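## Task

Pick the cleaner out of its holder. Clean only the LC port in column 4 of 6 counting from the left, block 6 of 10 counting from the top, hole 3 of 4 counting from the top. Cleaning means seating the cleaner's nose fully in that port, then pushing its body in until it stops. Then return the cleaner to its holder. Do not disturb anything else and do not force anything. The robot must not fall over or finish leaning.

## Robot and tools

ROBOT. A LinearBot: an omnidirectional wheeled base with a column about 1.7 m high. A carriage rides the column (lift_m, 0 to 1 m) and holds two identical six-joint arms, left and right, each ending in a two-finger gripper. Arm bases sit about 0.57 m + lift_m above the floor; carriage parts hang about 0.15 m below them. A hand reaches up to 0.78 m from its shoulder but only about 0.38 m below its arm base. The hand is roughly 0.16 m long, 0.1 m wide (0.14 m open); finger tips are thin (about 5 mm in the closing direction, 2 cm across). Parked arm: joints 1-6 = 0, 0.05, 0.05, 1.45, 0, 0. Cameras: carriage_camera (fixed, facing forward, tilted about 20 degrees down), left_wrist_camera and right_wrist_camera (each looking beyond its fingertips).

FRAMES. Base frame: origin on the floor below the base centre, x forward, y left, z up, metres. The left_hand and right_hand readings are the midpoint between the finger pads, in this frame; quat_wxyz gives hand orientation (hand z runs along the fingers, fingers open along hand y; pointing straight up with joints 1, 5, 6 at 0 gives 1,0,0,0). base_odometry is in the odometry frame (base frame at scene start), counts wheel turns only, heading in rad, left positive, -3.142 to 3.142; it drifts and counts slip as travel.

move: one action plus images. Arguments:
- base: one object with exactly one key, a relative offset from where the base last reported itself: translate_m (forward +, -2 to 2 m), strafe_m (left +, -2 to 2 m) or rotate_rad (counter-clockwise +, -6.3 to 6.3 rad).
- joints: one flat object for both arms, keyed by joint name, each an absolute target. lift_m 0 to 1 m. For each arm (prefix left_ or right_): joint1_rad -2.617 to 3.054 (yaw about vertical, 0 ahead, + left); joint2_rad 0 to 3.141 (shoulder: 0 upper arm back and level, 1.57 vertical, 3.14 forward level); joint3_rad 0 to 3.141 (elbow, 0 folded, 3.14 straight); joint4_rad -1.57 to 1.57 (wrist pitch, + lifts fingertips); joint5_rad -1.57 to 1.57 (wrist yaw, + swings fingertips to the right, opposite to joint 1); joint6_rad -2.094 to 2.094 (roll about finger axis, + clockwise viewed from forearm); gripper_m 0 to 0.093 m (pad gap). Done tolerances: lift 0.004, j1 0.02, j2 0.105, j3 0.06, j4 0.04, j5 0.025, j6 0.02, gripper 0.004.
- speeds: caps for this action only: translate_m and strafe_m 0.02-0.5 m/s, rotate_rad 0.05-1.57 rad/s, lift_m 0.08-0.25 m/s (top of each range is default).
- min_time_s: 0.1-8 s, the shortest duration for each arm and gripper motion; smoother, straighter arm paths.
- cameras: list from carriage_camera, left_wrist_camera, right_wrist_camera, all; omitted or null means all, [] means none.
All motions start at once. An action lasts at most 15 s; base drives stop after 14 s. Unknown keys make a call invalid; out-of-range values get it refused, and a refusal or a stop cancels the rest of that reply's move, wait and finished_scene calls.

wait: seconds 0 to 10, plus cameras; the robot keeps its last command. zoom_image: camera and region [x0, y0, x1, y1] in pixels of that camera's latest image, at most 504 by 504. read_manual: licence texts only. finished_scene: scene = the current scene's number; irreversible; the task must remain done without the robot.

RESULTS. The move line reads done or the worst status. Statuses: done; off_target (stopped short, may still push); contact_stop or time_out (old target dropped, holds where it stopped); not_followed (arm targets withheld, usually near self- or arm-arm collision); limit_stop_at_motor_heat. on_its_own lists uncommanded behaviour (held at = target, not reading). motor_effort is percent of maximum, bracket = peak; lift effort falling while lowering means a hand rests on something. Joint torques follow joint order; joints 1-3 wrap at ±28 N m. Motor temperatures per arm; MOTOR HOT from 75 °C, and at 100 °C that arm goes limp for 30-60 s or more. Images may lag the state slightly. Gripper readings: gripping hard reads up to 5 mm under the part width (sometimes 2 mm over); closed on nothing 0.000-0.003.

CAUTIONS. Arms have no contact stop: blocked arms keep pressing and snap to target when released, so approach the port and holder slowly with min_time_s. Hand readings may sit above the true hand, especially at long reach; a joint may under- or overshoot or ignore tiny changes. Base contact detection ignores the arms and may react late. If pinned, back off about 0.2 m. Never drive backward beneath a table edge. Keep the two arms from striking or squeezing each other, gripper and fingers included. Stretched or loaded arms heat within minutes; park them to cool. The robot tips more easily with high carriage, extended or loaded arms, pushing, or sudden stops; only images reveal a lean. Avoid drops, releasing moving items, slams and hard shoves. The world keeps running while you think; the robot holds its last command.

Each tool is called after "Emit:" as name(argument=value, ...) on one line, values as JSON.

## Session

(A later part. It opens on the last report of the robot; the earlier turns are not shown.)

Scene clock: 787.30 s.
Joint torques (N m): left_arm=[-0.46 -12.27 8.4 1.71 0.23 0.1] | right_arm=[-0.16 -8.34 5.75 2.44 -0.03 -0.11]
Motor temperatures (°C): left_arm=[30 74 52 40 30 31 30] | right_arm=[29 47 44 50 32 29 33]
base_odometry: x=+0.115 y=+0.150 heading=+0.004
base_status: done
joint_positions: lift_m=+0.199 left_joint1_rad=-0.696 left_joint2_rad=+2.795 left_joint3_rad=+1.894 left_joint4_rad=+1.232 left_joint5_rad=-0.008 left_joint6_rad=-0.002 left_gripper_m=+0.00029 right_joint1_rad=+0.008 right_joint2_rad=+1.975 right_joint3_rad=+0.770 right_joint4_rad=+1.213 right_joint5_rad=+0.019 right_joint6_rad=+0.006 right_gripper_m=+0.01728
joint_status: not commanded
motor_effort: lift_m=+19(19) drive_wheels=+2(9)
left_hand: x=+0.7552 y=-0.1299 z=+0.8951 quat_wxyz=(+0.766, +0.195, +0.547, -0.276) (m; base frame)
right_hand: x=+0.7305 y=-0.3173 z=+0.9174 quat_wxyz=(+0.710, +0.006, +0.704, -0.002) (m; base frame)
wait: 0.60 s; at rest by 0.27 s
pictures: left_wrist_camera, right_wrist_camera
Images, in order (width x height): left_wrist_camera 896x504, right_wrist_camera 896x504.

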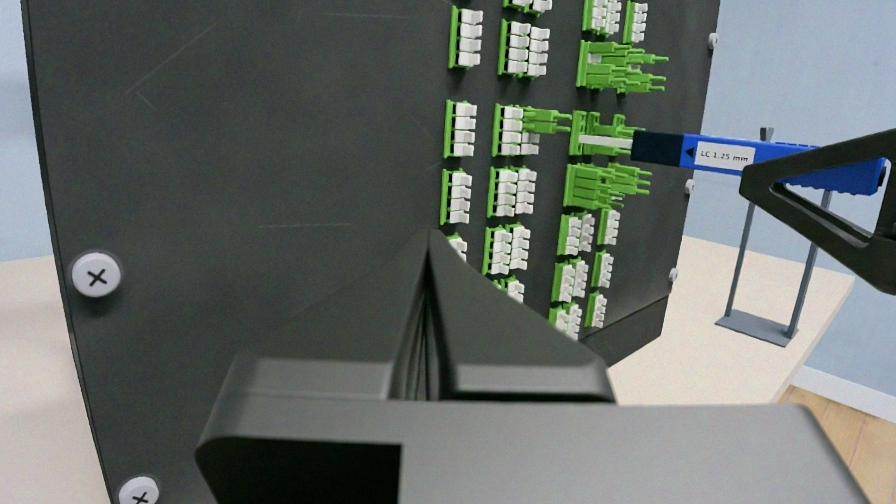

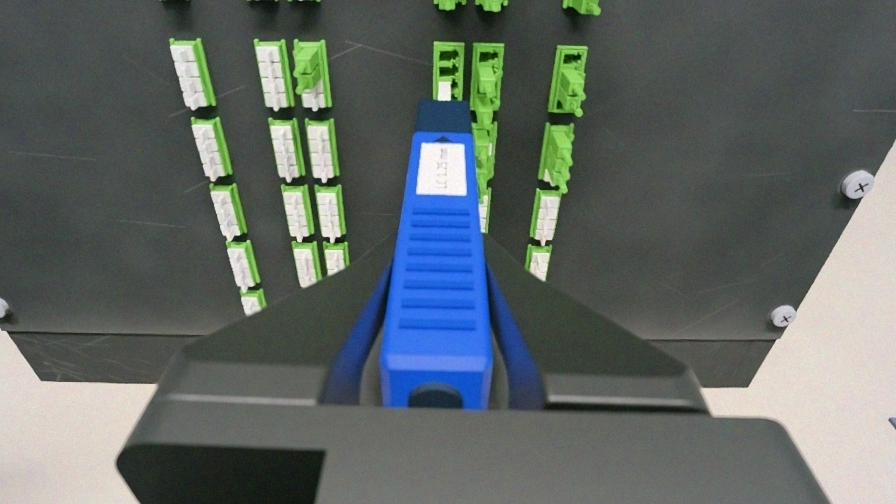

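Emit:
move(base={"translate_m": 0.002}, speeds={"translate_m": 0.02}, cameras=[])

Emit:
wait(seconds=0.6, cameras=["left_wrist_camera","right_wrist_camera"])

Emit:
zoom_image(camera="right_wrist_camera", region=[415, 40, 485, 140])

Emit:
zoom_image(camera="left_wrist_camera", region=[550, 100, 650, 180])

Scene clock: 799.57 s.
Joint torques (N m): left_arm=[-0.43 -12.25 8.34 1.72 0.24 0.09] | right_arm=[-0.16 -8.31 6.31 2.33 -0.05 -0.11]
Motor temperatures (°C): left_arm=[30 75 52 41 30 31 30] | right_arm=[29 47 44 50 32 29 33]
move: done
MOTOR HOT: joint 2 (shoulder) of the left arm reports 75 °C; the controller stops that arm at 100 °C. To cool a motor, set the load down, stop pushing, or move to a pose that needs little force.
base_odometry: x=+0.117 y=+0.151 heading=+0.005
base_status: done
joint_positions: lift_m=+0.199 left_joint1_rad=-0.696 left_joint2_rad=+2.795 left_joint3_rad=+1.894 left_joint4_rad=+1.232 left_joint5_rad=-0.008 left_joint6_rad=-0.002 left_gripper_m=+0.00029 right_joint1_rad=+0.008 right_joint2_rad=+1.975 right_joint3_rad=+0.761 right_joint4_rad=+1.224 right_joint5_rad=+0.021 right_joint6_rad=+0.006 right_gripper_m=+0.01728
joint_status: not commanded
motor_effort: lift_m=+19(19) drive_wheels=+2(9)
left_hand: x=+0.7553 y=-0.1300 z=+0.8947 quat_wxyz=(+0.766, +0.195, +0.547, -0.276) (m; base frame)
right_hand: x=+0.7287 y=-0.3175 z=+0.9168 quat_wxyz=(+0.711, +0.007, +0.703, -0.002) (m; base frame)
pictures: none
No camera images: "cameras" was empty.

Scene clock: 800.17 s.
Joint torques (N m): left_arm=[-0.46 -12.25 8.4 1.72 0.25 0.09] | right_arm=[-0.16 -8.28 6.38 2.32 -0.05 -0.11]
Motor temperatures (°C): left_arm=[30 75 52 41 30 31 30] | right_arm=[29 47 44 50 32 29 33]
MOTOR HOT: still on. Joint 2 (shoulder) of the left arm reports 75 °C.
base_odometry: x=+0.117 y=+0.151 heading=+0.005
base_status: done
joint_positions: lift_m=+0.199 left_joint1_rad=-0.696 left_joint2_rad=+2.795 left_joint3_rad=+1.894 left_joint4_rad=+1.232 left_joint5_rad=-0.008 left_joint6_rad=-0.002 left_gripper_m=+0.00029 right_joint1_rad=+0.008 right_joint2_rad=+1.975 right_joint3_rad=+0.761 right_joint4_rad=+1.224 right_joint5_rad=+0.021 right_joint6_rad=+0.006 right_gripper_m=+0.01728
joint_status: not commanded
motor_effort: lift_m=+19(19) drive_wheels=+2(9)
left_hand: x=+0.7553 y=-0.1300 z=+0.8947 quat_wxyz=(+0.766, +0.195, +0.547, -0.276) (m; base frame)
right_hand: x=+0.7287 y=-0.3175 z=+0.9168 quat_wxyz=(+0.711, +0.007, +0.703, -0.002) (m; base frame)
wait: 0.60 s; at rest by 0.27 s
pictures: left_wrist_camera, right_wrist_camera
Images, in order (width x height): left_wrist_camera 896x504, right_wrist_camera 896x504.

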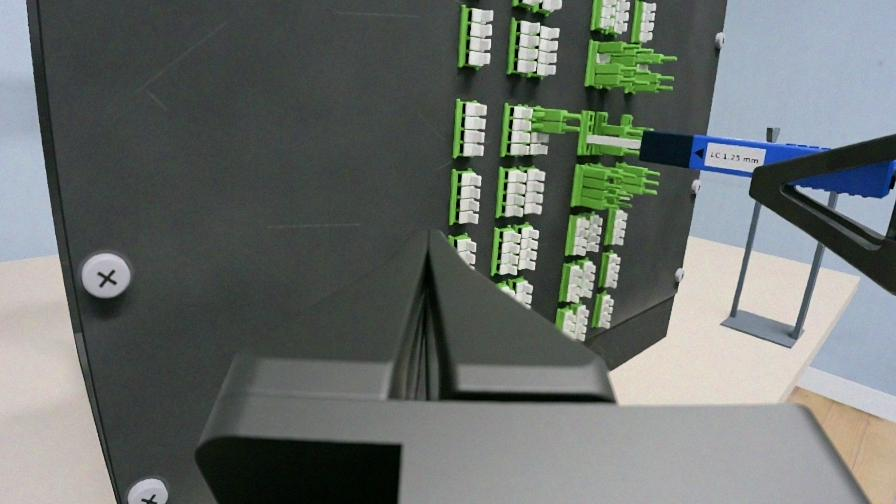

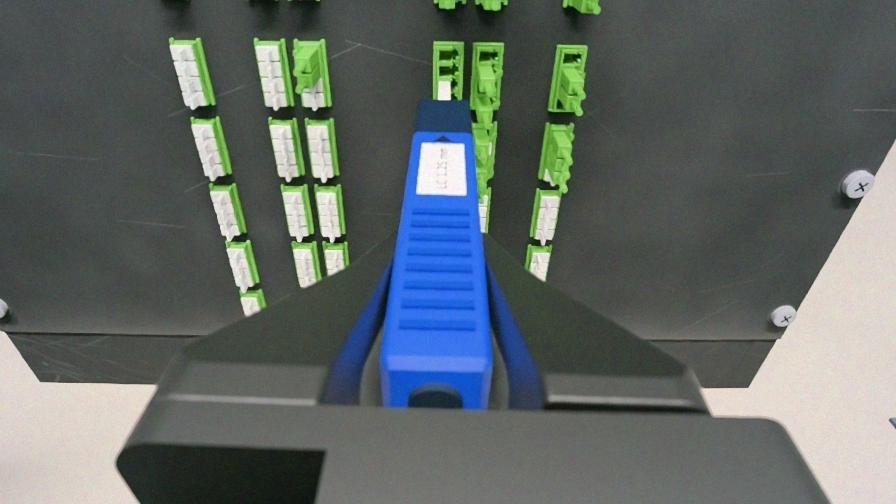

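Scaled by 5.040 from the camera's 896x504 image, which has a finer 1280x720 frame.

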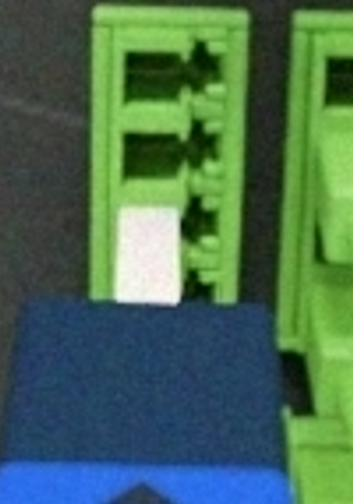

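Scaled by 5.040 from the camera's 896x504 image, which has a finer 1280x720 frame.

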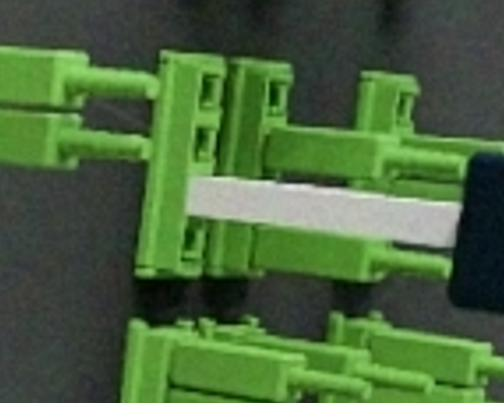

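Emit:
move(joints={"left_joint1_rad": -0.4, "left_joint2_rad": 1.5, "left_joint3_rad": 1.0, "left_joint4_rad": 1.35}, min_time_s=4, cameras=["right_wrist_camera", "carriage_camera"])

Scene clock: 815.83 s.
Joint torques (N m): left_arm=[0.44 -7.16 5.14 1.13 0.24 0.1] | right_arm=[-0.14 -8.29 6.35 2.32 -0.05 -0.11]
Motor temperatures (°C): left_arm=[30 76 52 41 30 31 30] | right_arm=[29 47 44 52 32 29 33]
move: done
MOTOR HOT: still on. Joint 2 (shoulder) of the left arm reports 76 °C.
base_odometry: x=+0.117 y=+0.151 heading=+0.005
base_status: not commanded
joint_positions: lift_m=+0.199 left_joint1_rad=-0.407 left_joint2_rad=+1.522 left_joint3_rad=+1.015 left_joint4_rad=+1.336 left_joint5_rad=-0.008 left_joint6_rad=-0.002 left_gripper_m=+0.00029 right_joint1_rad=+0.008 right_joint2_rad=+1.975 right_joint3_rad=+0.761 right_joint4_rad=+1.224 right_joint5_rad=+0.021 right_joint6_rad=+0.006 right_gripper_m=+0.01728
joint_status: all done
motor_effort: lift_m=+19(19) drive_wheels=+2(2)
left_hand: x=+0.6003 y=+0.1540 z=+1.2587 quat_wxyz=(+0.913, +0.069, +0.356, -0.188) (m; base frame)
right_hand: x=+0.7287 y=-0.3175 z=+0.9168 quat_wxyz=(+0.711, +0.007, +0.703, -0.002) (m; base frame)
pictures: carriage_camera, right_wrist_camera
Images, in order (width x height): carriage_camera 896x504, right_wrist_camera 896x504.

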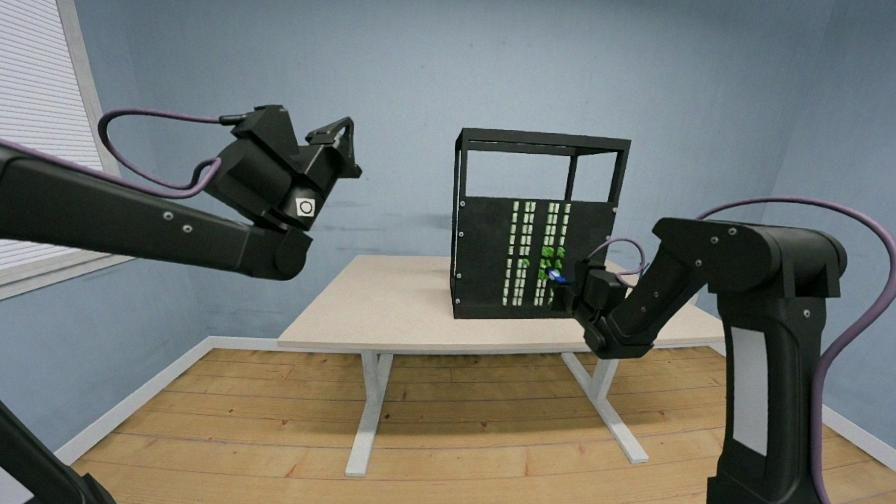

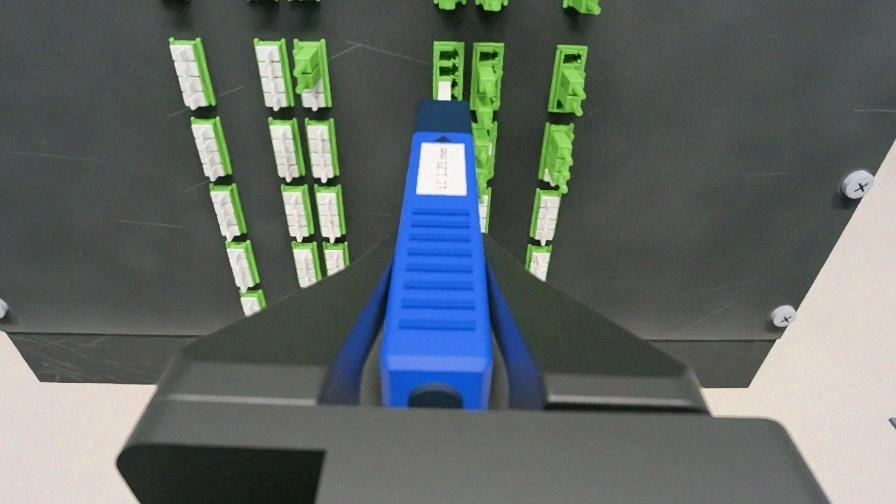

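Emit:
move(joints={"left_joint1_rad": 0, "left_joint2_rad": 0.05, "left_joint3_rad": 0.05, "left_joint4_rad": 1.45, "left_joint5_rad": 0, "left_joint6_rad": 0}, min_time_s=3, cameras=["right_wrist_camera"])

Emit:
zoom_image(camera="right_wrist_camera", region=[415, 40, 485, 140])

Scene clock: 822.33 s.
Joint torques (N m): left_arm=[0.51 2.62 4.03 -0.14 0.23 0.1] | right_arm=[-0.13 -8.29 6.38 2.32 -0.05 -0.11]
Motor temperatures (°C): left_arm=[30 72 52 40 30 31 30] | right_arm=[29 47 44 53 32 29 33]
move: done
MOTOR HOT: cleared for the motors of the left arm.
base_odometry: x=+0.117 y=+0.151 heading=+0.005
base_status: not commanded
joint_positions: lift_m=+0.199 left_joint1_rad=-0.007 left_joint2_rad=+0.058 left_joint3_rad=+0.063 left_joint4_rad=+1.437 left_joint5_rad=-0.008 left_joint6_rad=-0.002 left_gripper_m=+0.00029 right_joint1_rad=+0.008 right_joint2_rad=+1.975 right_joint3_rad=+0.761 right_joint4_rad=+1.224 right_joint5_rad=+0.021 right_joint6_rad=+0.006 right_gripper_m=+0.01728
joint_status: all done
motor_effort: lift_m=+19(19) drive_wheels=+2(2)
left_hand: x=+0.2500 y=+0.3189 z=+1.2006 quat_wxyz=(+0.998, -0.004, +0.064, -0.004) (m; base frame)
right_hand: x=+0.7287 y=-0.3175 z=+0.9168 quat_wxyz=(+0.711, +0.007, +0.703, -0.002) (m; base frame)
pictures: right_wrist_camera
Images, in order (width x height): right_wrist_camera 896x504.

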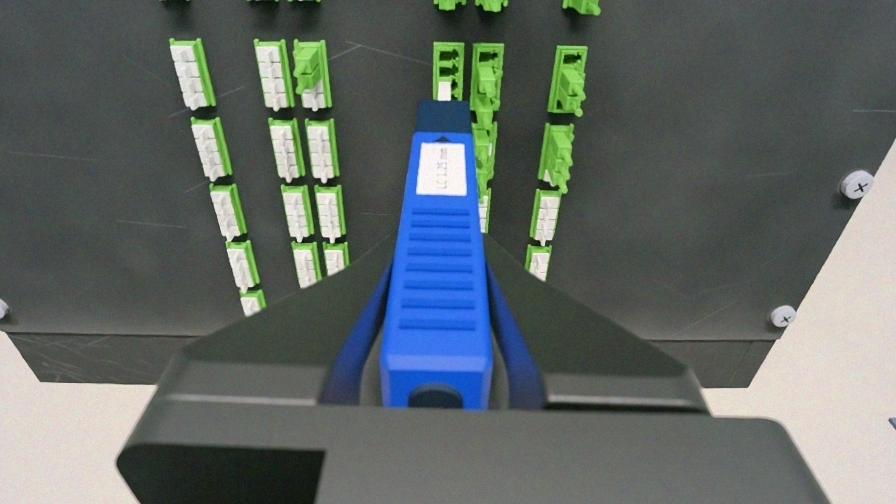

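Scaled by 5.040 from the camera's 896x504 image, which has a finer 1280x720 frame.

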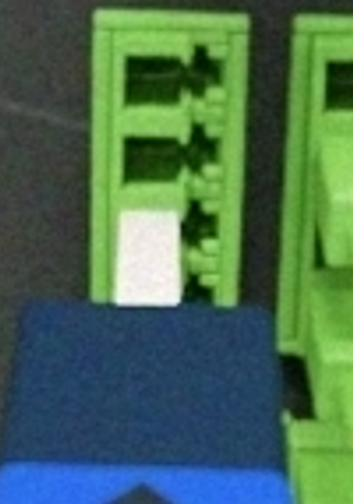

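Emit:
move(joints={"right_joint3_rad": 0.791, "right_joint4_rad": 1.202}, min_time_s=1.5, cameras=["right_wrist_camera"])

Emit:
zoom_image(camera="right_wrist_camera", region=[415, 40, 485, 140])

Scene clock: 827.50 s.
Joint torques (N m): left_arm=[0.47 2.61 4.01 -0.13 0.22 0.1] | right_arm=[-0.16 -8.29 7.16 2.2 -0.05 -0.11]
Motor temperatures (°C): left_arm=[30 68 52 39 30 31 30] | right_arm=[29 47 45 53 32 29 33]
move: done
base_odometry: x=+0.117 y=+0.151 heading=+0.005
base_status: not commanded
joint_positions: lift_m=+0.199 left_joint1_rad=-0.007 left_joint2_rad=+0.058 left_joint3_rad=+0.063 left_joint4_rad=+1.437 left_joint5_rad=-0.008 left_joint6_rad=-0.002 left_gripper_m=+0.00029 right_joint1_rad=+0.008 right_joint2_rad=+1.975 right_joint3_rad=+0.761 right_joint4_rad=+1.224 right_joint5_rad=+0.021 right_joint6_rad=+0.006 right_gripper_m=+0.01728
joint_status: all done
motor_effort: lift_m=+19(19) drive_wheels=+2(2)
left_hand: x=+0.2500 y=+0.3189 z=+1.2006 quat_wxyz=(+0.998, -0.004, +0.064, -0.004) (m; base frame)
right_hand: x=+0.7287 y=-0.3175 z=+0.9166 quat_wxyz=(+0.710, +0.007, +0.704, -0.002) (m; base frame)
pictures: right_wrist_camera
Images, in order (width x height): right_wrist_camera 896x504.

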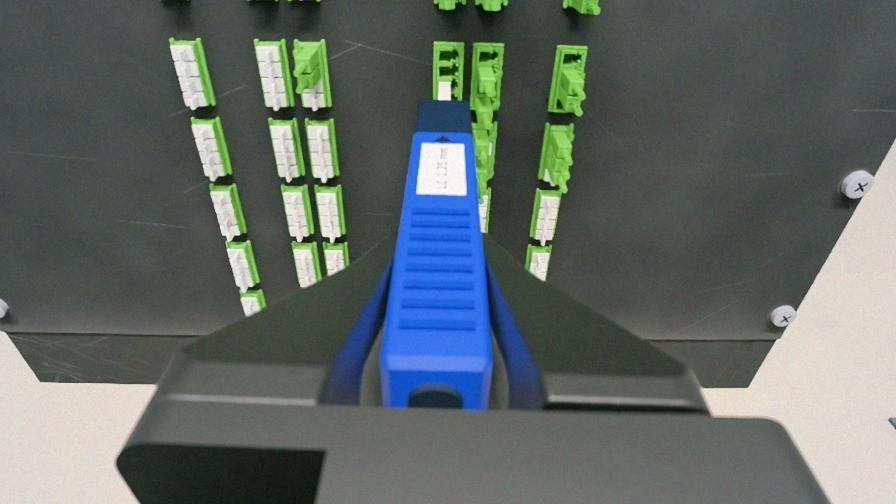

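Scaled by 5.040 from the camera's 896x504 image, which has a finer 1280x720 frame.

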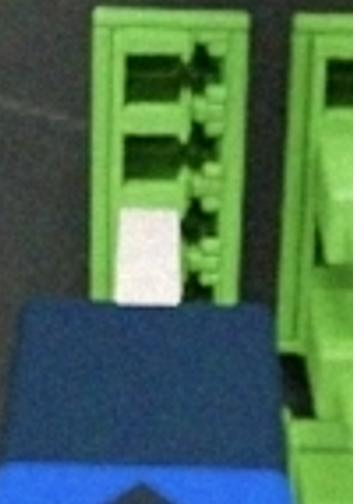

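Emit:
move(base={"translate_m": 0.002}, speeds={"translate_m": 0.02}, cameras=[])

Emit:
wait(seconds=0.6, cameras=["right_wrist_camera"])

Emit:
zoom_image(camera="right_wrist_camera", region=[415, 40, 485, 140])

Scene clock: 847.73 s.
Joint torques (N m): left_arm=[0.46 2.61 3.97 -0.2 0.23 0.09] | right_arm=[-0.16 -8.28 7.51 2.19 -0.05 -0.11]
Motor temperatures (°C): left_arm=[30 59 51 37 30 31 30] | right_arm=[29 47 45 53 32 29 33]
move: done
base_odometry: x=+0.119 y=+0.151 heading=+0.005
base_status: done
joint_positions: lift_m=+0.199 left_joint1_rad=-0.007 left_joint2_rad=+0.058 left_joint3_rad=+0.063 left_joint4_rad=+1.441 left_joint5_rad=-0.008 left_joint6_rad=-0.002 left_gripper_m=+0.00029 right_joint1_rad=+0.008 right_joint2_rad=+1.975 right_joint3_rad=+0.757 right_joint4_rad=+1.226 right_joint5_rad=+0.021 right_joint6_rad=+0.006 right_gripper_m=+0.01728
joint_status: not commanded
motor_effort: lift_m=+19(19) drive_wheels=+3(8)
left_hand: x=+0.2489 y=+0.3189 z=+1.2007 quat_wxyz=(+0.998, -0.004, +0.062, -0.004) (m; base frame)
right_hand: x=+0.7278 y=-0.3175 z=+0.9156 quat_wxyz=(+0.710, +0.007, +0.704, -0.002) (m; base frame)
pictures: none
No camera images: "cameras" was empty.

Scene clock: 848.33 s.
Joint torques (N m): left_arm=[0.49 2.66 4 -0.19 0.23 0.09] | right_arm=[-0.14 -8.25 7.47 2.16 -0.05 -0.11]
Motor temperatures (°C): left_arm=[30 59 50 37 30 31 30] | right_arm=[29 47 46 53 32 29 33]
base_odometry: x=+0.119 y=+0.151 heading=+0.005
base_status: done
joint_positions: lift_m=+0.199 left_joint1_rad=-0.007 left_joint2_rad=+0.058 left_joint3_rad=+0.063 left_joint4_rad=+1.441 left_joint5_rad=-0.008 left_joint6_rad=-0.002 left_gripper_m=+0.00029 right_joint1_rad=+0.008 right_joint2_rad=+1.975 right_joint3_rad=+0.757 right_joint4_rad=+1.226 right_joint5_rad=+0.021 right_joint6_rad=+0.006 right_gripper_m=+0.01728
joint_status: not commanded
motor_effort: lift_m=+19(19) drive_wheels=+3(8)
left_hand: x=+0.2489 y=+0.3189 z=+1.2007 quat_wxyz=(+0.998, -0.004, +0.062, -0.004) (m; base frame)
right_hand: x=+0.7278 y=-0.3175 z=+0.9156 quat_wxyz=(+0.710, +0.007, +0.704, -0.002) (m; base frame)
wait: 0.60 s; at rest by 0.27 s
pictures: right_wrist_camera
Images, in order (width x height): right_wrist_camera 896x504.

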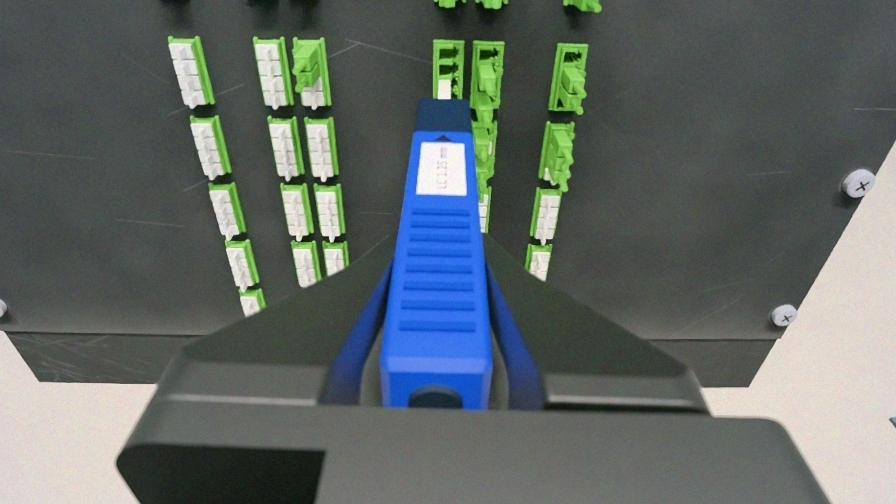

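Scaled by 5.040 from the camera's 896x504 image, which has a finer 1280x720 frame.

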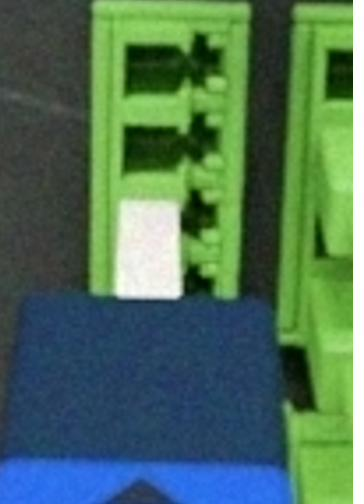

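Emit:
move(joints={"lift_m": 0.2008}, cameras=[])

Emit:
move(base={"translate_m": 0.002}, speeds={"translate_m": 0.02}, cameras=[])

Emit:
wait(seconds=0.6, cameras=["right_wrist_camera"])

Emit:
zoom_image(camera="right_wrist_camera", region=[415, 40, 485, 140])

Scene clock: 857.00 s.
Joint torques (N m): left_arm=[0.47 2.74 4.07 -0.19 0.24 0.09] | right_arm=[-0.14 -8.28 7.41 2.18 -0.05 -0.11]
Motor temperatures (°C): left_arm=[30 57 50 37 30 31 30] | right_arm=[29 47 47 53 32 29 33]
move: done
base_odometry: x=+0.119 y=+0.151 heading=+0.005
base_status: not commanded
joint_positions: lift_m=+0.201 left_joint1_rad=-0.007 left_joint2_rad=+0.057 left_joint3_rad=+0.063 left_joint4_rad=+1.442 left_joint5_rad=-0.008 left_joint6_rad=-0.002 left_gripper_m=+0.00029 right_joint1_rad=+0.008 right_joint2_rad=+1.975 right_joint3_rad=+0.757 right_joint4_rad=+1.224 right_joint5_rad=+0.021 right_joint6_rad=+0.006 right_gripper_m=+0.01728
joint_status: all done
motor_effort: lift_m=+25(27) drive_wheels=+3(4)
left_hand: x=+0.2487 y=+0.3189 z=+1.2021 quat_wxyz=(+0.998, -0.004, +0.062, -0.004) (m; base frame)
right_hand: x=+0.7278 y=-0.3175 z=+0.9165 quat_wxyz=(+0.709, +0.007, +0.705, -0.002) (m; base frame)
pictures: none
No camera images: "cameras" was empty.

Scene clock: 857.67 s.
Joint torques (N m): left_arm=[0.44 2.61 4.07 -0.22 0.23 0.11] | right_arm=[-0.13 -8.23 7.94 2.12 -0.06 -0.12]
Motor temperatures (°C): left_arm=[30 57 50 37 30 31 30] | right_arm=[29 47 47 53 32 29 33]
move: done
base_odometry: x=+0.121 y=+0.151 heading=+0.005
base_status: done
joint_positions: lift_m=+0.201 left_joint1_rad=-0.007 left_joint2_rad=+0.057 left_joint3_rad=+0.063 left_joint4_rad=+1.444 left_joint5_rad=-0.008 left_joint6_rad=-0.002 left_gripper_m=+0.00029 right_joint1_rad=+0.008 right_joint2_rad=+1.975 right_joint3_rad=+0.749 right_joint4_rad=+1.231 right_joint5_rad=+0.021 right_joint6_rad=+0.006 right_gripper_m=+0.01728
joint_status: not commanded
motor_effort: lift_m=+25(25) drive_wheels=+4(11)
left_hand: x=+0.2481 y=+0.3189 z=+1.2021 quat_wxyz=(+0.998, -0.004, +0.061, -0.004) (m; base frame)
right_hand: x=+0.7262 y=-0.3176 z=+0.9153 quat_wxyz=(+0.709, +0.007, +0.705, -0.002) (m; base frame)
pictures: none
No camera images: "cameras" was empty.

Scene clock: 858.27 s.
Joint torques (N m): left_arm=[0.47 2.66 4.05 -0.23 0.25 0.1] | right_arm=[-0.16 -8.18 7.98 2.12 -0.05 -0.11]
Motor temperatures (°C): left_arm=[30 57 50 37 30 31 30] | right_arm=[29 47 47 53 32 29 33]
base_odometry: x=+0.121 y=+0.151 heading=+0.005
base_status: done
joint_positions: lift_m=+0.201 left_joint1_rad=-0.007 left_joint2_rad=+0.057 left_joint3_rad=+0.063 left_joint4_rad=+1.444 left_joint5_rad=-0.008 left_joint6_rad=-0.002 left_gripper_m=+0.00029 right_joint1_rad=+0.008 right_joint2_rad=+1.975 right_joint3_rad=+0.749 right_joint4_rad=+1.231 right_joint5_rad=+0.021 right_joint6_rad=+0.006 right_gripper_m=+0.01728
joint_status: not commanded
motor_effort: lift_m=+25(25) drive_wheels=+4(11)
left_hand: x=+0.2481 y=+0.3189 z=+1.2021 quat_wxyz=(+0.998, -0.004, +0.061, -0.004) (m; base frame)
right_hand: x=+0.7262 y=-0.3176 z=+0.9153 quat_wxyz=(+0.709, +0.007, +0.705, -0.002) (m; base frame)
wait: 0.60 s; at rest by 0.27 s
pictures: right_wrist_camera
Images, in order (width x height): right_wrist_camera 896x504.

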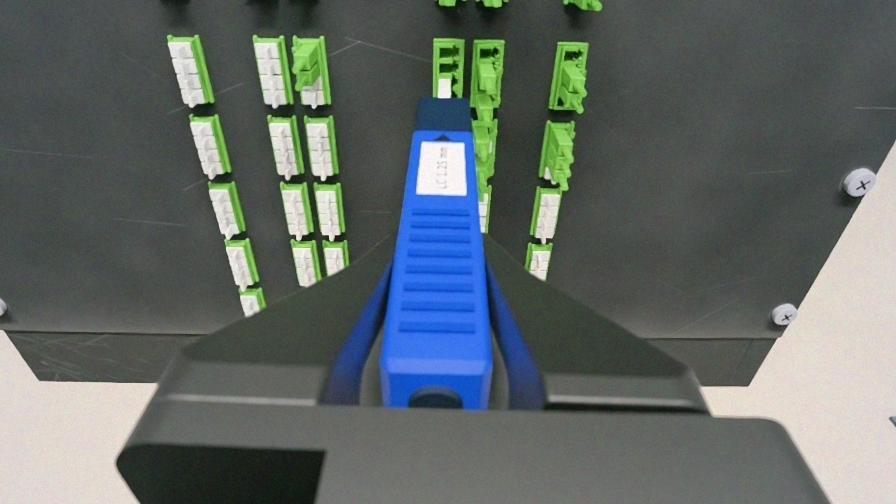

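Scaled by 5.040 from the camera's 896x504 image, which has a finer 1280x720 frame.

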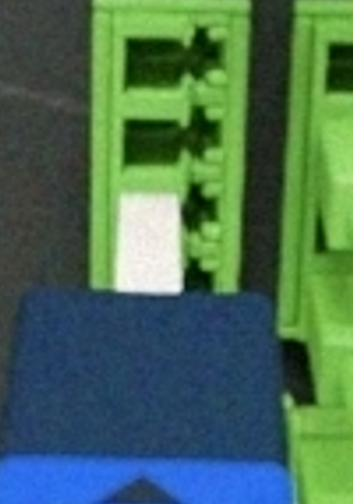

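Emit:
move(joints={"lift_m": 0.2033}, cameras=[])

Emit:
wait(seconds=0.6, cameras=["right_wrist_camera"])

Emit:
zoom_image(camera="right_wrist_camera", region=[415, 40, 485, 140])

Scene clock: 870.63 s.
Joint torques (N m): left_arm=[0.46 2.77 4.18 -0.24 0.23 0.1] | right_arm=[-0.14 -8.24 7.98 2.19 -0.05 -0.11]
Motor temperatures (°C): left_arm=[30 54 50 36 30 31 30] | right_arm=[29 47 46 51 32 29 33]
move: done
base_odometry: x=+0.121 y=+0.151 heading=+0.005
base_status: not commanded
joint_positions: lift_m=+0.203 left_joint1_rad=-0.007 left_joint2_rad=+0.056 left_joint3_rad=+0.061 left_joint4_rad=+1.444 left_joint5_rad=-0.008 left_joint6_rad=-0.002 left_gripper_m=+0.00029 right_joint1_rad=+0.008 right_joint2_rad=+1.975 right_joint3_rad=+0.749 right_joint4_rad=+1.226 right_joint5_rad=+0.021 right_joint6_rad=+0.006 right_gripper_m=+0.01728
joint_status: all done
motor_effort: lift_m=+25(28) drive_wheels=+4(4)
left_hand: x=+0.2482 y=+0.3189 z=+1.2042 quat_wxyz=(+0.998, -0.004, +0.061, -0.004) (m; base frame)
right_hand: x=+0.7262 y=-0.3176 z=+0.9165 quat_wxyz=(+0.707, +0.007, +0.707, -0.003) (m; base frame)
pictures: none
No camera images: "cameras" was empty.

Scene clock: 871.23 s.
Joint torques (N m): left_arm=[0.47 2.85 4.15 -0.23 0.24 0.1] | right_arm=[-0.14 -8.23 7.98 2.17 -0.05 -0.11]
Motor temperatures (°C): left_arm=[30 54 50 36 30 31 30] | right_arm=[29 47 46 51 32 29 33]
base_odometry: x=+0.121 y=+0.151 heading=+0.005
base_status: not commanded
joint_positions: lift_m=+0.203 left_joint1_rad=-0.007 left_joint2_rad=+0.056 left_joint3_rad=+0.061 left_joint4_rad=+1.444 left_joint5_rad=-0.008 left_joint6_rad=-0.002 left_gripper_m=+0.00029 right_joint1_rad=+0.008 right_joint2_rad=+1.975 right_joint3_rad=+0.749 right_joint4_rad=+1.226 right_joint5_rad=+0.021 right_joint6_rad=+0.006 right_gripper_m=+0.01728
joint_status: all done
motor_effort: lift_m=+25(28) drive_wheels=+4(4)
left_hand: x=+0.2482 y=+0.3189 z=+1.2042 quat_wxyz=(+0.998, -0.004, +0.061, -0.004) (m; base frame)
right_hand: x=+0.7262 y=-0.3176 z=+0.9165 quat_wxyz=(+0.707, +0.007, +0.707, -0.003) (m; base frame)
wait: 0.60 s; at rest by 0.27 s
pictures: right_wrist_camera
Images, in order (width x height): right_wrist_camera 896x504.

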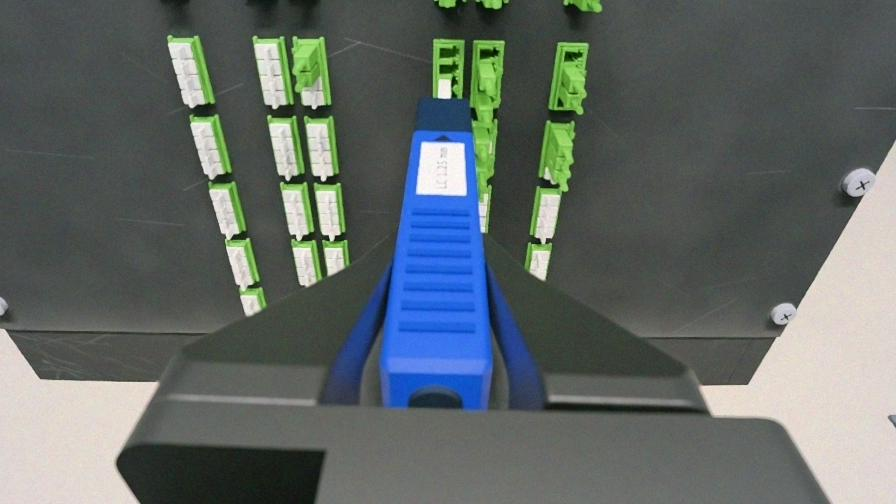

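Scaled by 5.040 from the camera's 896x504 image, which has a finer 1280x720 frame.

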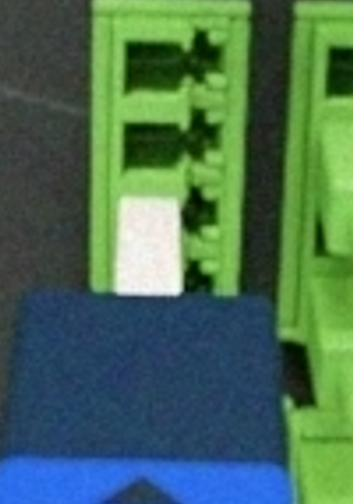

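Emit:
move(base={"translate_m": 0.003}, speeds={"translate_m": 0.02}, cameras=[])

Emit:
wait(seconds=0.6, cameras=["right_wrist_camera"])

Emit:
zoom_image(camera="right_wrist_camera", region=[415, 40, 485, 140])

Scene clock: 876.57 s.
Joint torques (N m): left_arm=[0.46 2.78 4.11 -0.22 0.23 0.1] | right_arm=[-0.14 -8.13 8.69 2.13 -0.05 -0.11]
Motor temperatures (°C): left_arm=[30 54 49 36 30 31 30] | right_arm=[29 47 46 52 32 29 33]
move: done
base_odometry: x=+0.124 y=+0.151 heading=+0.005
base_status: done
joint_positions: lift_m=+0.203 left_joint1_rad=-0.007 left_joint2_rad=+0.056 left_joint3_rad=+0.061 left_joint4_rad=+1.445 left_joint5_rad=-0.008 left_joint6_rad=-0.002 left_gripper_m=+0.00029 right_joint1_rad=+0.008 right_joint2_rad=+1.975 right_joint3_rad=+0.739 right_joint4_rad=+1.230 right_joint5_rad=+0.021 right_joint6_rad=+0.006 right_gripper_m=+0.01728
joint_status: not commanded
motor_effort: lift_m=+25(25) drive_wheels=+4(10)
left_hand: x=+0.2480 y=+0.3189 z=+1.2042 quat_wxyz=(+0.998, -0.004, +0.060, -0.004) (m; base frame)
right_hand: x=+0.7240 y=-0.3176 z=+0.9136 quat_wxyz=(+0.705, +0.007, +0.709, -0.003) (m; base frame)
pictures: none
No camera images: "cameras" was empty.

Scene clock: 877.17 s.
Joint torques (N m): left_arm=[0.46 2.78 4.15 -0.23 0.23 0.1] | right_arm=[-0.13 -8.14 8.7 2.13 -0.05 -0.11]
Motor temperatures (°C): left_arm=[30 54 49 36 30 31 30] | right_arm=[29 47 47 51 32 29 33]
base_odometry: x=+0.124 y=+0.151 heading=+0.005
base_status: done
joint_positions: lift_m=+0.203 left_joint1_rad=-0.007 left_joint2_rad=+0.056 left_joint3_rad=+0.061 left_joint4_rad=+1.445 left_joint5_rad=-0.008 left_joint6_rad=-0.002 left_gripper_m=+0.00029 right_joint1_rad=+0.008 right_joint2_rad=+1.975 right_joint3_rad=+0.739 right_joint4_rad=+1.230 right_joint5_rad=+0.021 right_joint6_rad=+0.006 right_gripper_m=+0.01728
joint_status: not commanded
motor_effort: lift_m=+25(25) drive_wheels=+4(10)
left_hand: x=+0.2480 y=+0.3189 z=+1.2042 quat_wxyz=(+0.998, -0.004, +0.060, -0.004) (m; base frame)
right_hand: x=+0.7240 y=-0.3176 z=+0.9136 quat_wxyz=(+0.705, +0.007, +0.709, -0.003) (m; base frame)
wait: 0.60 s; at rest by 0.27 s
pictures: right_wrist_camera
Images, in order (width x height): right_wrist_camera 896x504.

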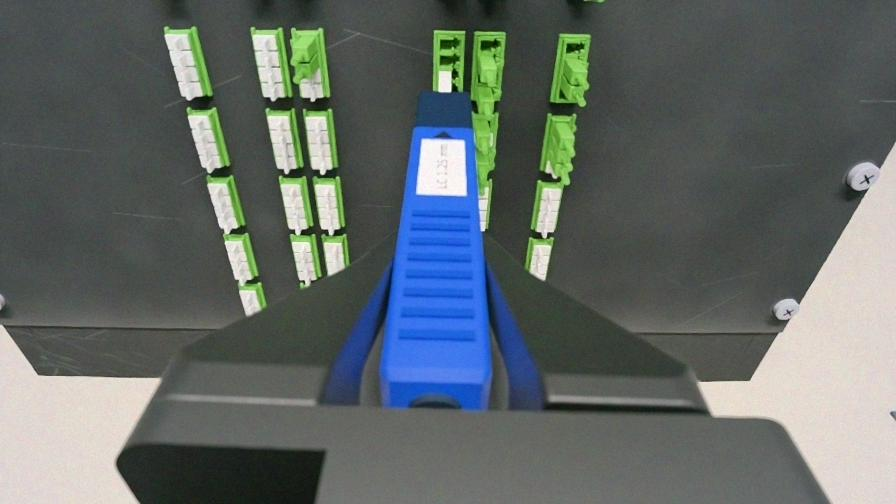

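Scaled by 5.040 from the camera's 896x504 image, which has a finer 1280x720 frame.

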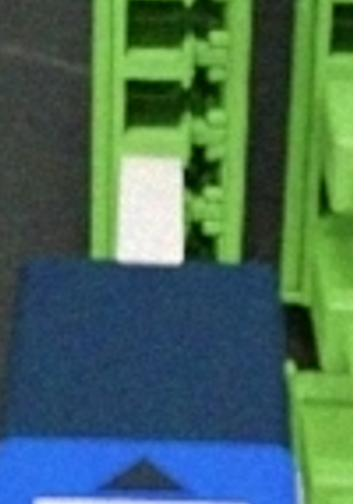

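Emit:
move(base={"translate_m": -0.006}, speeds={"translate_m": 0.02}, cameras=[])

Emit:
wait(seconds=0.6, cameras=["right_wrist_camera"])

Emit:
zoom_image(camera="right_wrist_camera", region=[415, 40, 485, 140])

Scene clock: 890.37 s.
Joint torques (N m): left_arm=[0.46 2.78 4.16 -0.25 0.23 0.11] | right_arm=[-0.12 -8.24 7.58 2.34 -0.06 -0.11]
Motor temperatures (°C): left_arm=[30 52 49 36 30 31 30] | right_arm=[29 47 48 51 32 29 33]
move: done
base_odometry: x=+0.118 y=+0.151 heading=+0.005
base_status: done
joint_positions: lift_m=+0.203 left_joint1_rad=-0.007 left_joint2_rad=+0.056 left_joint3_rad=+0.061 left_joint4_rad=+1.445 left_joint5_rad=-0.008 left_joint6_rad=-0.002 left_gripper_m=+0.00029 right_joint1_rad=+0.008 right_joint2_rad=+1.975 right_joint3_rad=+0.755 right_joint4_rad=+1.210 right_joint5_rad=+0.021 right_joint6_rad=+0.006 right_gripper_m=+0.01728
joint_status: not commanded
motor_effort: lift_m=+25(25) drive_wheels=+1(6)
left_hand: x=+0.2479 y=+0.3189 z=+1.2042 quat_wxyz=(+0.998, -0.004, +0.060, -0.004) (m; base frame)
right_hand: x=+0.7275 y=-0.3176 z=+0.9150 quat_wxyz=(+0.704, +0.007, +0.710, -0.003) (m; base frame)
pictures: none
No camera images: "cameras" was empty.

Scene clock: 890.97 s.
Joint torques (N m): left_arm=[0.49 2.81 4.15 -0.22 0.23 0.09] | right_arm=[-0.14 -8.28 7.54 2.32 -0.06 -0.11]
Motor temperatures (°C): left_arm=[30 52 49 36 30 31 30] | right_arm=[29 47 48 51 32 29 33]
base_odometry: x=+0.118 y=+0.151 heading=+0.005
base_status: done
joint_positions: lift_m=+0.203 left_joint1_rad=-0.007 left_joint2_rad=+0.056 left_joint3_rad=+0.061 left_joint4_rad=+1.445 left_joint5_rad=-0.008 left_joint6_rad=-0.002 left_gripper_m=+0.00029 right_joint1_rad=+0.008 right_joint2_rad=+1.975 right_joint3_rad=+0.755 right_joint4_rad=+1.210 right_joint5_rad=+0.021 right_joint6_rad=+0.006 right_gripper_m=+0.01728
joint_status: not commanded
motor_effort: lift_m=+25(25) drive_wheels=+1(6)
left_hand: x=+0.2479 y=+0.3189 z=+1.2042 quat_wxyz=(+0.998, -0.004, +0.060, -0.004) (m; base frame)
right_hand: x=+0.7275 y=-0.3176 z=+0.9150 quat_wxyz=(+0.704, +0.007, +0.710, -0.003) (m; base frame)
wait: 0.60 s; at rest by 0.27 s
pictures: right_wrist_camera
Images, in order (width x height): right_wrist_camera 896x504.

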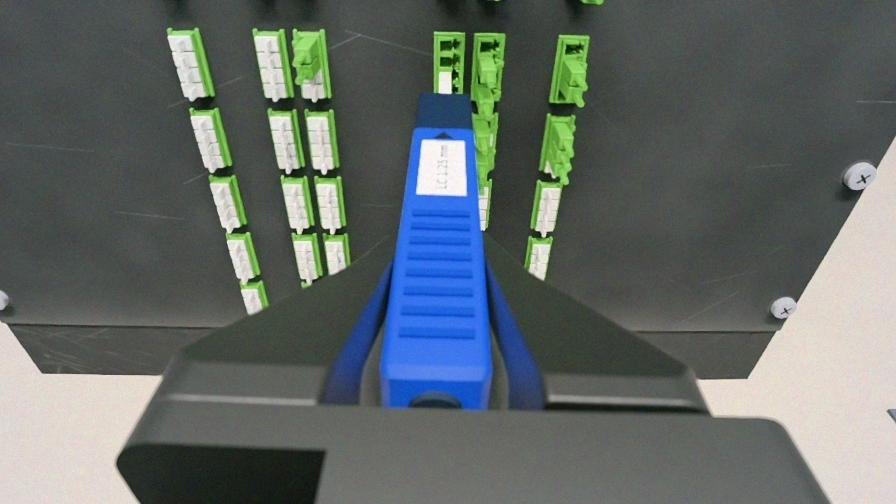

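Scaled by 5.040 from the camera's 896x504 image, which has a finer 1280x720 frame.

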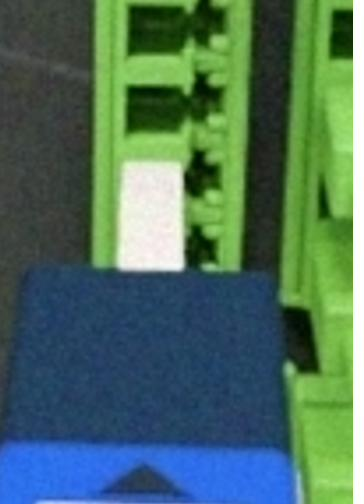

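Emit:
move(base={"translate_m": -0.0035}, joints={"right_joint3_rad": 0.781, "right_joint4_rad": 1.215, "lift_m": 0.199}, speeds={"translate_m": 0.02}, min_time_s=1.0, cameras=[])

Emit:
wait(seconds=0.8, cameras=["right_wrist_camera"])

Emit:
zoom_image(camera="right_wrist_camera", region=[415, 40, 485, 140])

Scene clock: 906.63 s.
Joint torques (N m): left_arm=[0.44 2.85 4.42 -0.25 0.23 0.1] | right_arm=[-0.14 -8.29 6.42 2.45 -0.05 -0.11]
Motor temperatures (°C): left_arm=[30 51 49 35 30 31 30] | right_arm=[29 47 48 50 32 29 33]
move: done
base_odometry: x=+0.114 y=+0.151 heading=+0.005
base_status: done
joint_positions: lift_m=+0.199 left_joint1_rad=-0.007 left_joint2_rad=+0.055 left_joint3_rad=+0.058 left_joint4_rad=+1.446 left_joint5_rad=-0.008 left_joint6_rad=-0.002 left_gripper_m=+0.00029 right_joint1_rad=+0.008 right_joint2_rad=+1.975 right_joint3_rad=+0.760 right_joint4_rad=+1.212 right_joint5_rad=+0.021 right_joint6_rad=+0.006 right_gripper_m=+0.01728
joint_status: all done
motor_effort: lift_m=+20(21) drive_wheels=+1(7)
left_hand: x=+0.2483 y=+0.3189 z=+1.1997 quat_wxyz=(+0.998, -0.004, +0.061, -0.004) (m; base frame)
right_hand: x=+0.7286 y=-0.3176 z=+0.9139 quat_wxyz=(+0.706, +0.007, +0.708, -0.003) (m; base frame)
pictures: none
No camera images: "cameras" was empty.

Scene clock: 907.43 s.
Joint torques (N m): left_arm=[0.43 2.95 4.41 -0.24 0.22 0.09] | right_arm=[-0.14 -8.32 6.43 2.45 -0.05 -0.11]
Motor temperatures (°C): left_arm=[30 51 48 35 30 31 30] | right_arm=[29 47 48 50 32 29 33]
base_odometry: x=+0.114 y=+0.151 heading=+0.005
base_status: done
joint_positions: lift_m=+0.199 left_joint1_rad=-0.007 left_joint2_rad=+0.055 left_joint3_rad=+0.058 left_joint4_rad=+1.446 left_joint5_rad=-0.008 left_joint6_rad=-0.002 left_gripper_m=+0.00029 right_joint1_rad=+0.008 right_joint2_rad=+1.975 right_joint3_rad=+0.760 right_joint4_rad=+1.212 right_joint5_rad=+0.021 right_joint6_rad=+0.006 right_gripper_m=+0.01728
joint_status: all done
motor_effort: lift_m=+20(21) drive_wheels=+1(7)
left_hand: x=+0.2483 y=+0.3189 z=+1.1997 quat_wxyz=(+0.998, -0.004, +0.061, -0.004) (m; base frame)
right_hand: x=+0.7286 y=-0.3176 z=+0.9139 quat_wxyz=(+0.706, +0.007, +0.708, -0.003) (m; base frame)
wait: 0.80 s; at rest by 0.27 s
pictures: right_wrist_camera
Images, in order (width x height): right_wrist_camera 896x504.

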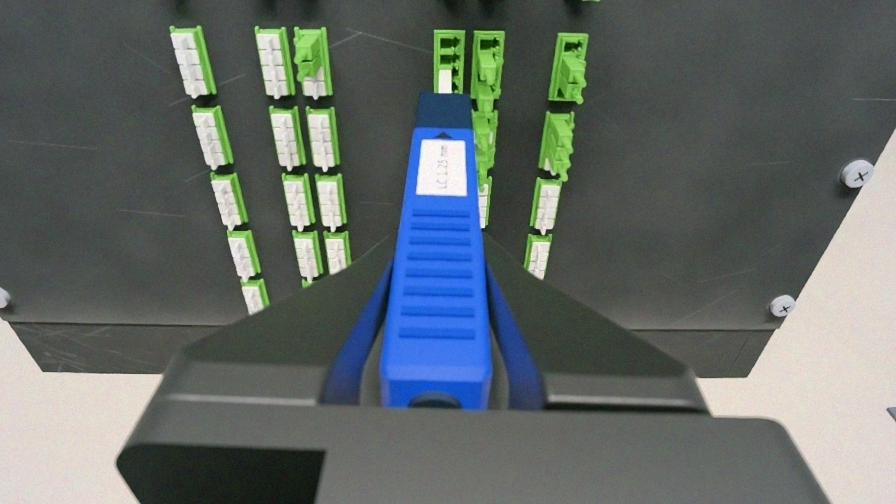

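Scaled by 5.040 from the camera's 896x504 image, which has a finer 1280x720 frame.

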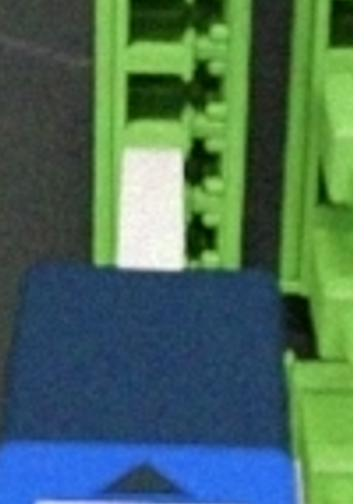

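Emit:
move(joints={"right_joint3_rad": 0.791}, min_time_s=1.0, cameras=[])

Emit:
wait(seconds=0.8, cameras=["right_wrist_camera"])

Emit:
zoom_image(camera="right_wrist_camera", region=[415, 40, 485, 140])

Scene clock: 914.03 s.
Joint torques (N m): left_arm=[0.49 2.89 4.45 -0.24 0.22 0.11] | right_arm=[-0.14 -8.28 7.17 2.46 -0.05 -0.11]
Motor temperatures (°C): left_arm=[30 51 48 35 30 31 30] | right_arm=[29 47 48 50 32 29 33]
move: done
base_odometry: x=+0.114 y=+0.151 heading=+0.005
base_status: not commanded
joint_positions: lift_m=+0.199 left_joint1_rad=-0.007 left_joint2_rad=+0.055 left_joint3_rad=+0.058 left_joint4_rad=+1.446 left_joint5_rad=-0.008 left_joint6_rad=-0.002 left_gripper_m=+0.00029 right_joint1_rad=+0.008 right_joint2_rad=+1.975 right_joint3_rad=+0.760 right_joint4_rad=+1.212 right_joint5_rad=+0.021 right_joint6_rad=+0.006 right_gripper_m=+0.01728
joint_status: all done
motor_effort: lift_m=+20(20) drive_wheels=+1(1)
left_hand: x=+0.2483 y=+0.3189 z=+1.1997 quat_wxyz=(+0.998, -0.004, +0.061, -0.004) (m; base frame)
right_hand: x=+0.7286 y=-0.3176 z=+0.9139 quat_wxyz=(+0.706, +0.007, +0.708, -0.003) (m; base frame)
pictures: none
No camera images: "cameras" was empty.

Scene clock: 914.83 s.
Joint torques (N m): left_arm=[0.47 2.89 4.45 -0.23 0.23 0.09] | right_arm=[-0.14 -8.29 7.19 2.45 -0.05 -0.11]
Motor temperatures (°C): left_arm=[30 51 48 35 30 31 30] | right_arm=[29 47 48 50 32 29 33]
base_odometry: x=+0.114 y=+0.151 heading=+0.005
base_status: not commanded
joint_positions: lift_m=+0.199 left_joint1_rad=-0.007 left_joint2_rad=+0.055 left_joint3_rad=+0.058 left_joint4_rad=+1.446 left_joint5_rad=-0.008 left_joint6_rad=-0.002 left_gripper_m=+0.00029 right_joint1_rad=+0.008 right_joint2_rad=+1.975 right_joint3_rad=+0.760 right_joint4_rad=+1.212 right_joint5_rad=+0.021 right_joint6_rad=+0.006 right_gripper_m=+0.01728
joint_status: all done
motor_effort: lift_m=+20(20) drive_wheels=+1(1)
left_hand: x=+0.2483 y=+0.3189 z=+1.1997 quat_wxyz=(+0.998, -0.004, +0.061, -0.004) (m; base frame)
right_hand: x=+0.7286 y=-0.3176 z=+0.9139 quat_wxyz=(+0.706, +0.007, +0.708, -0.003) (m; base frame)
wait: 0.80 s; at rest by 0.27 s
pictures: right_wrist_camera
Images, in order (width x height): right_wrist_camera 896x504.

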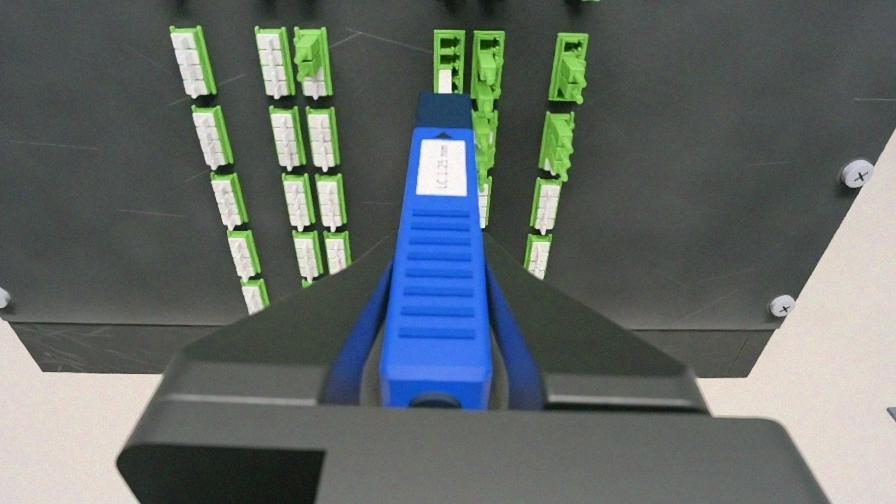

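Scaled by 5.040 from the camera's 896x504 image, which has a finer 1280x720 frame.

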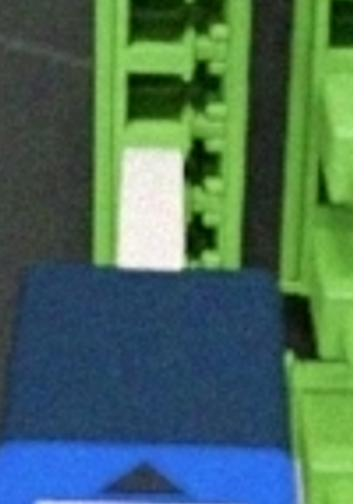

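Emit:
move(joints={"right_joint4_rad": 1.226, "lift_m": 0.2003}, min_time_s=1.0, cameras=[])

Emit:
wait(seconds=0.6, cameras=["right_wrist_camera"])

Emit:
zoom_image(camera="right_wrist_camera", region=[415, 40, 485, 140])

Scene clock: 948.27 s.
Joint torques (N m): left_arm=[0.46 2.92 4.45 -0.23 0.23 0.09] | right_arm=[-0.13 -8.29 7.16 2.57 -0.05 -0.11]
Motor temperatures (°C): left_arm=[30 50 47 34 30 31 30] | right_arm=[29 48 47 49 32 29 33]
move: done
base_odometry: x=+0.114 y=+0.151 heading=+0.005
base_status: not commanded
joint_positions: lift_m=+0.200 left_joint1_rad=-0.007 left_joint2_rad=+0.055 left_joint3_rad=+0.058 left_joint4_rad=+1.446 left_joint5_rad=-0.008 left_joint6_rad=-0.002 left_gripper_m=+0.00029 right_joint1_rad=+0.008 right_joint2_rad=+1.975 right_joint3_rad=+0.760 right_joint4_rad=+1.212 right_joint5_rad=+0.021 right_joint6_rad=+0.006 right_gripper_m=+0.01728
joint_status: all done
motor_effort: lift_m=+25(27) drive_wheels=+1(1)
left_hand: x=+0.2483 y=+0.3189 z=+1.2004 quat_wxyz=(+0.998, -0.004, +0.061, -0.004) (m; base frame)
right_hand: x=+0.7286 y=-0.3176 z=+0.9145 quat_wxyz=(+0.706, +0.007, +0.708, -0.003) (m; base frame)
pictures: none
No camera images: "cameras" was empty.

Scene clock: 948.87 s.
Joint torques (N m): left_arm=[0.49 2.89 4.45 -0.23 0.23 0.09] | right_arm=[-0.14 -8.28 7.17 2.57 -0.05 -0.1]
Motor temperatures (°C): left_arm=[30 50 47 34 30 31 30] | right_arm=[29 48 47 49 32 29 33]
base_odometry: x=+0.114 y=+0.151 heading=+0.005
base_status: not commanded
joint_positions: lift_m=+0.200 left_joint1_rad=-0.007 left_joint2_rad=+0.055 left_joint3_rad=+0.058 left_joint4_rad=+1.446 left_joint5_rad=-0.008 left_joint6_rad=-0.002 left_gripper_m=+0.00029 right_joint1_rad=+0.008 right_joint2_rad=+1.975 right_joint3_rad=+0.760 right_joint4_rad=+1.212 right_joint5_rad=+0.021 right_joint6_rad=+0.006 right_gripper_m=+0.01728
joint_status: all done
motor_effort: lift_m=+25(27) drive_wheels=+1(1)
left_hand: x=+0.2483 y=+0.3189 z=+1.2004 quat_wxyz=(+0.998, -0.004, +0.061, -0.004) (m; base frame)
right_hand: x=+0.7286 y=-0.3176 z=+0.9145 quat_wxyz=(+0.706, +0.007, +0.708, -0.003) (m; base frame)
wait: 0.60 s; at rest by 0.27 s
pictures: right_wrist_camera
Images, in order (width x height): right_wrist_camera 896x504.

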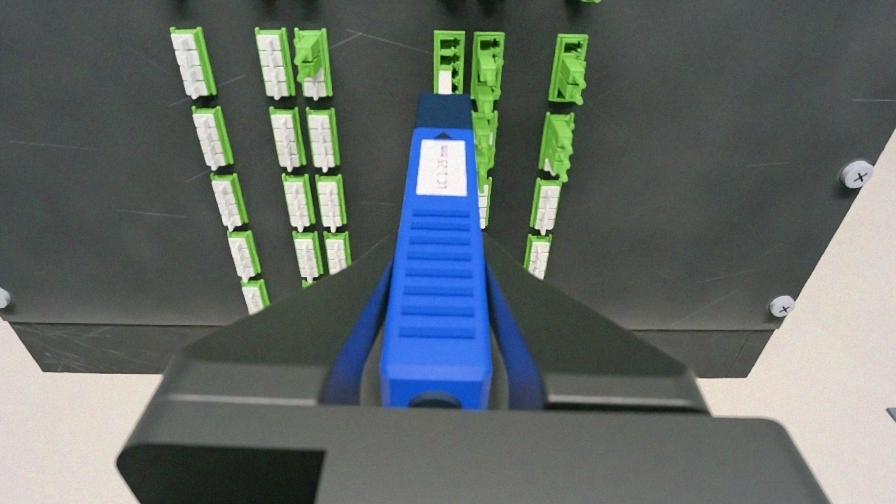

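Scaled by 5.040 from the camera's 896x504 image, which has a finer 1280x720 frame.

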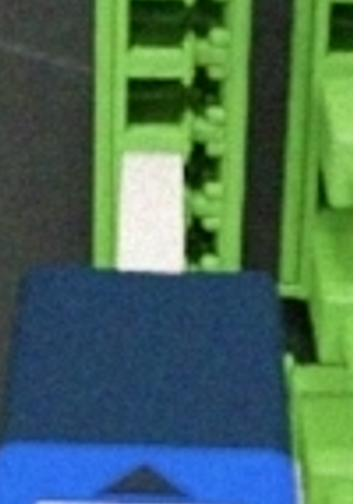

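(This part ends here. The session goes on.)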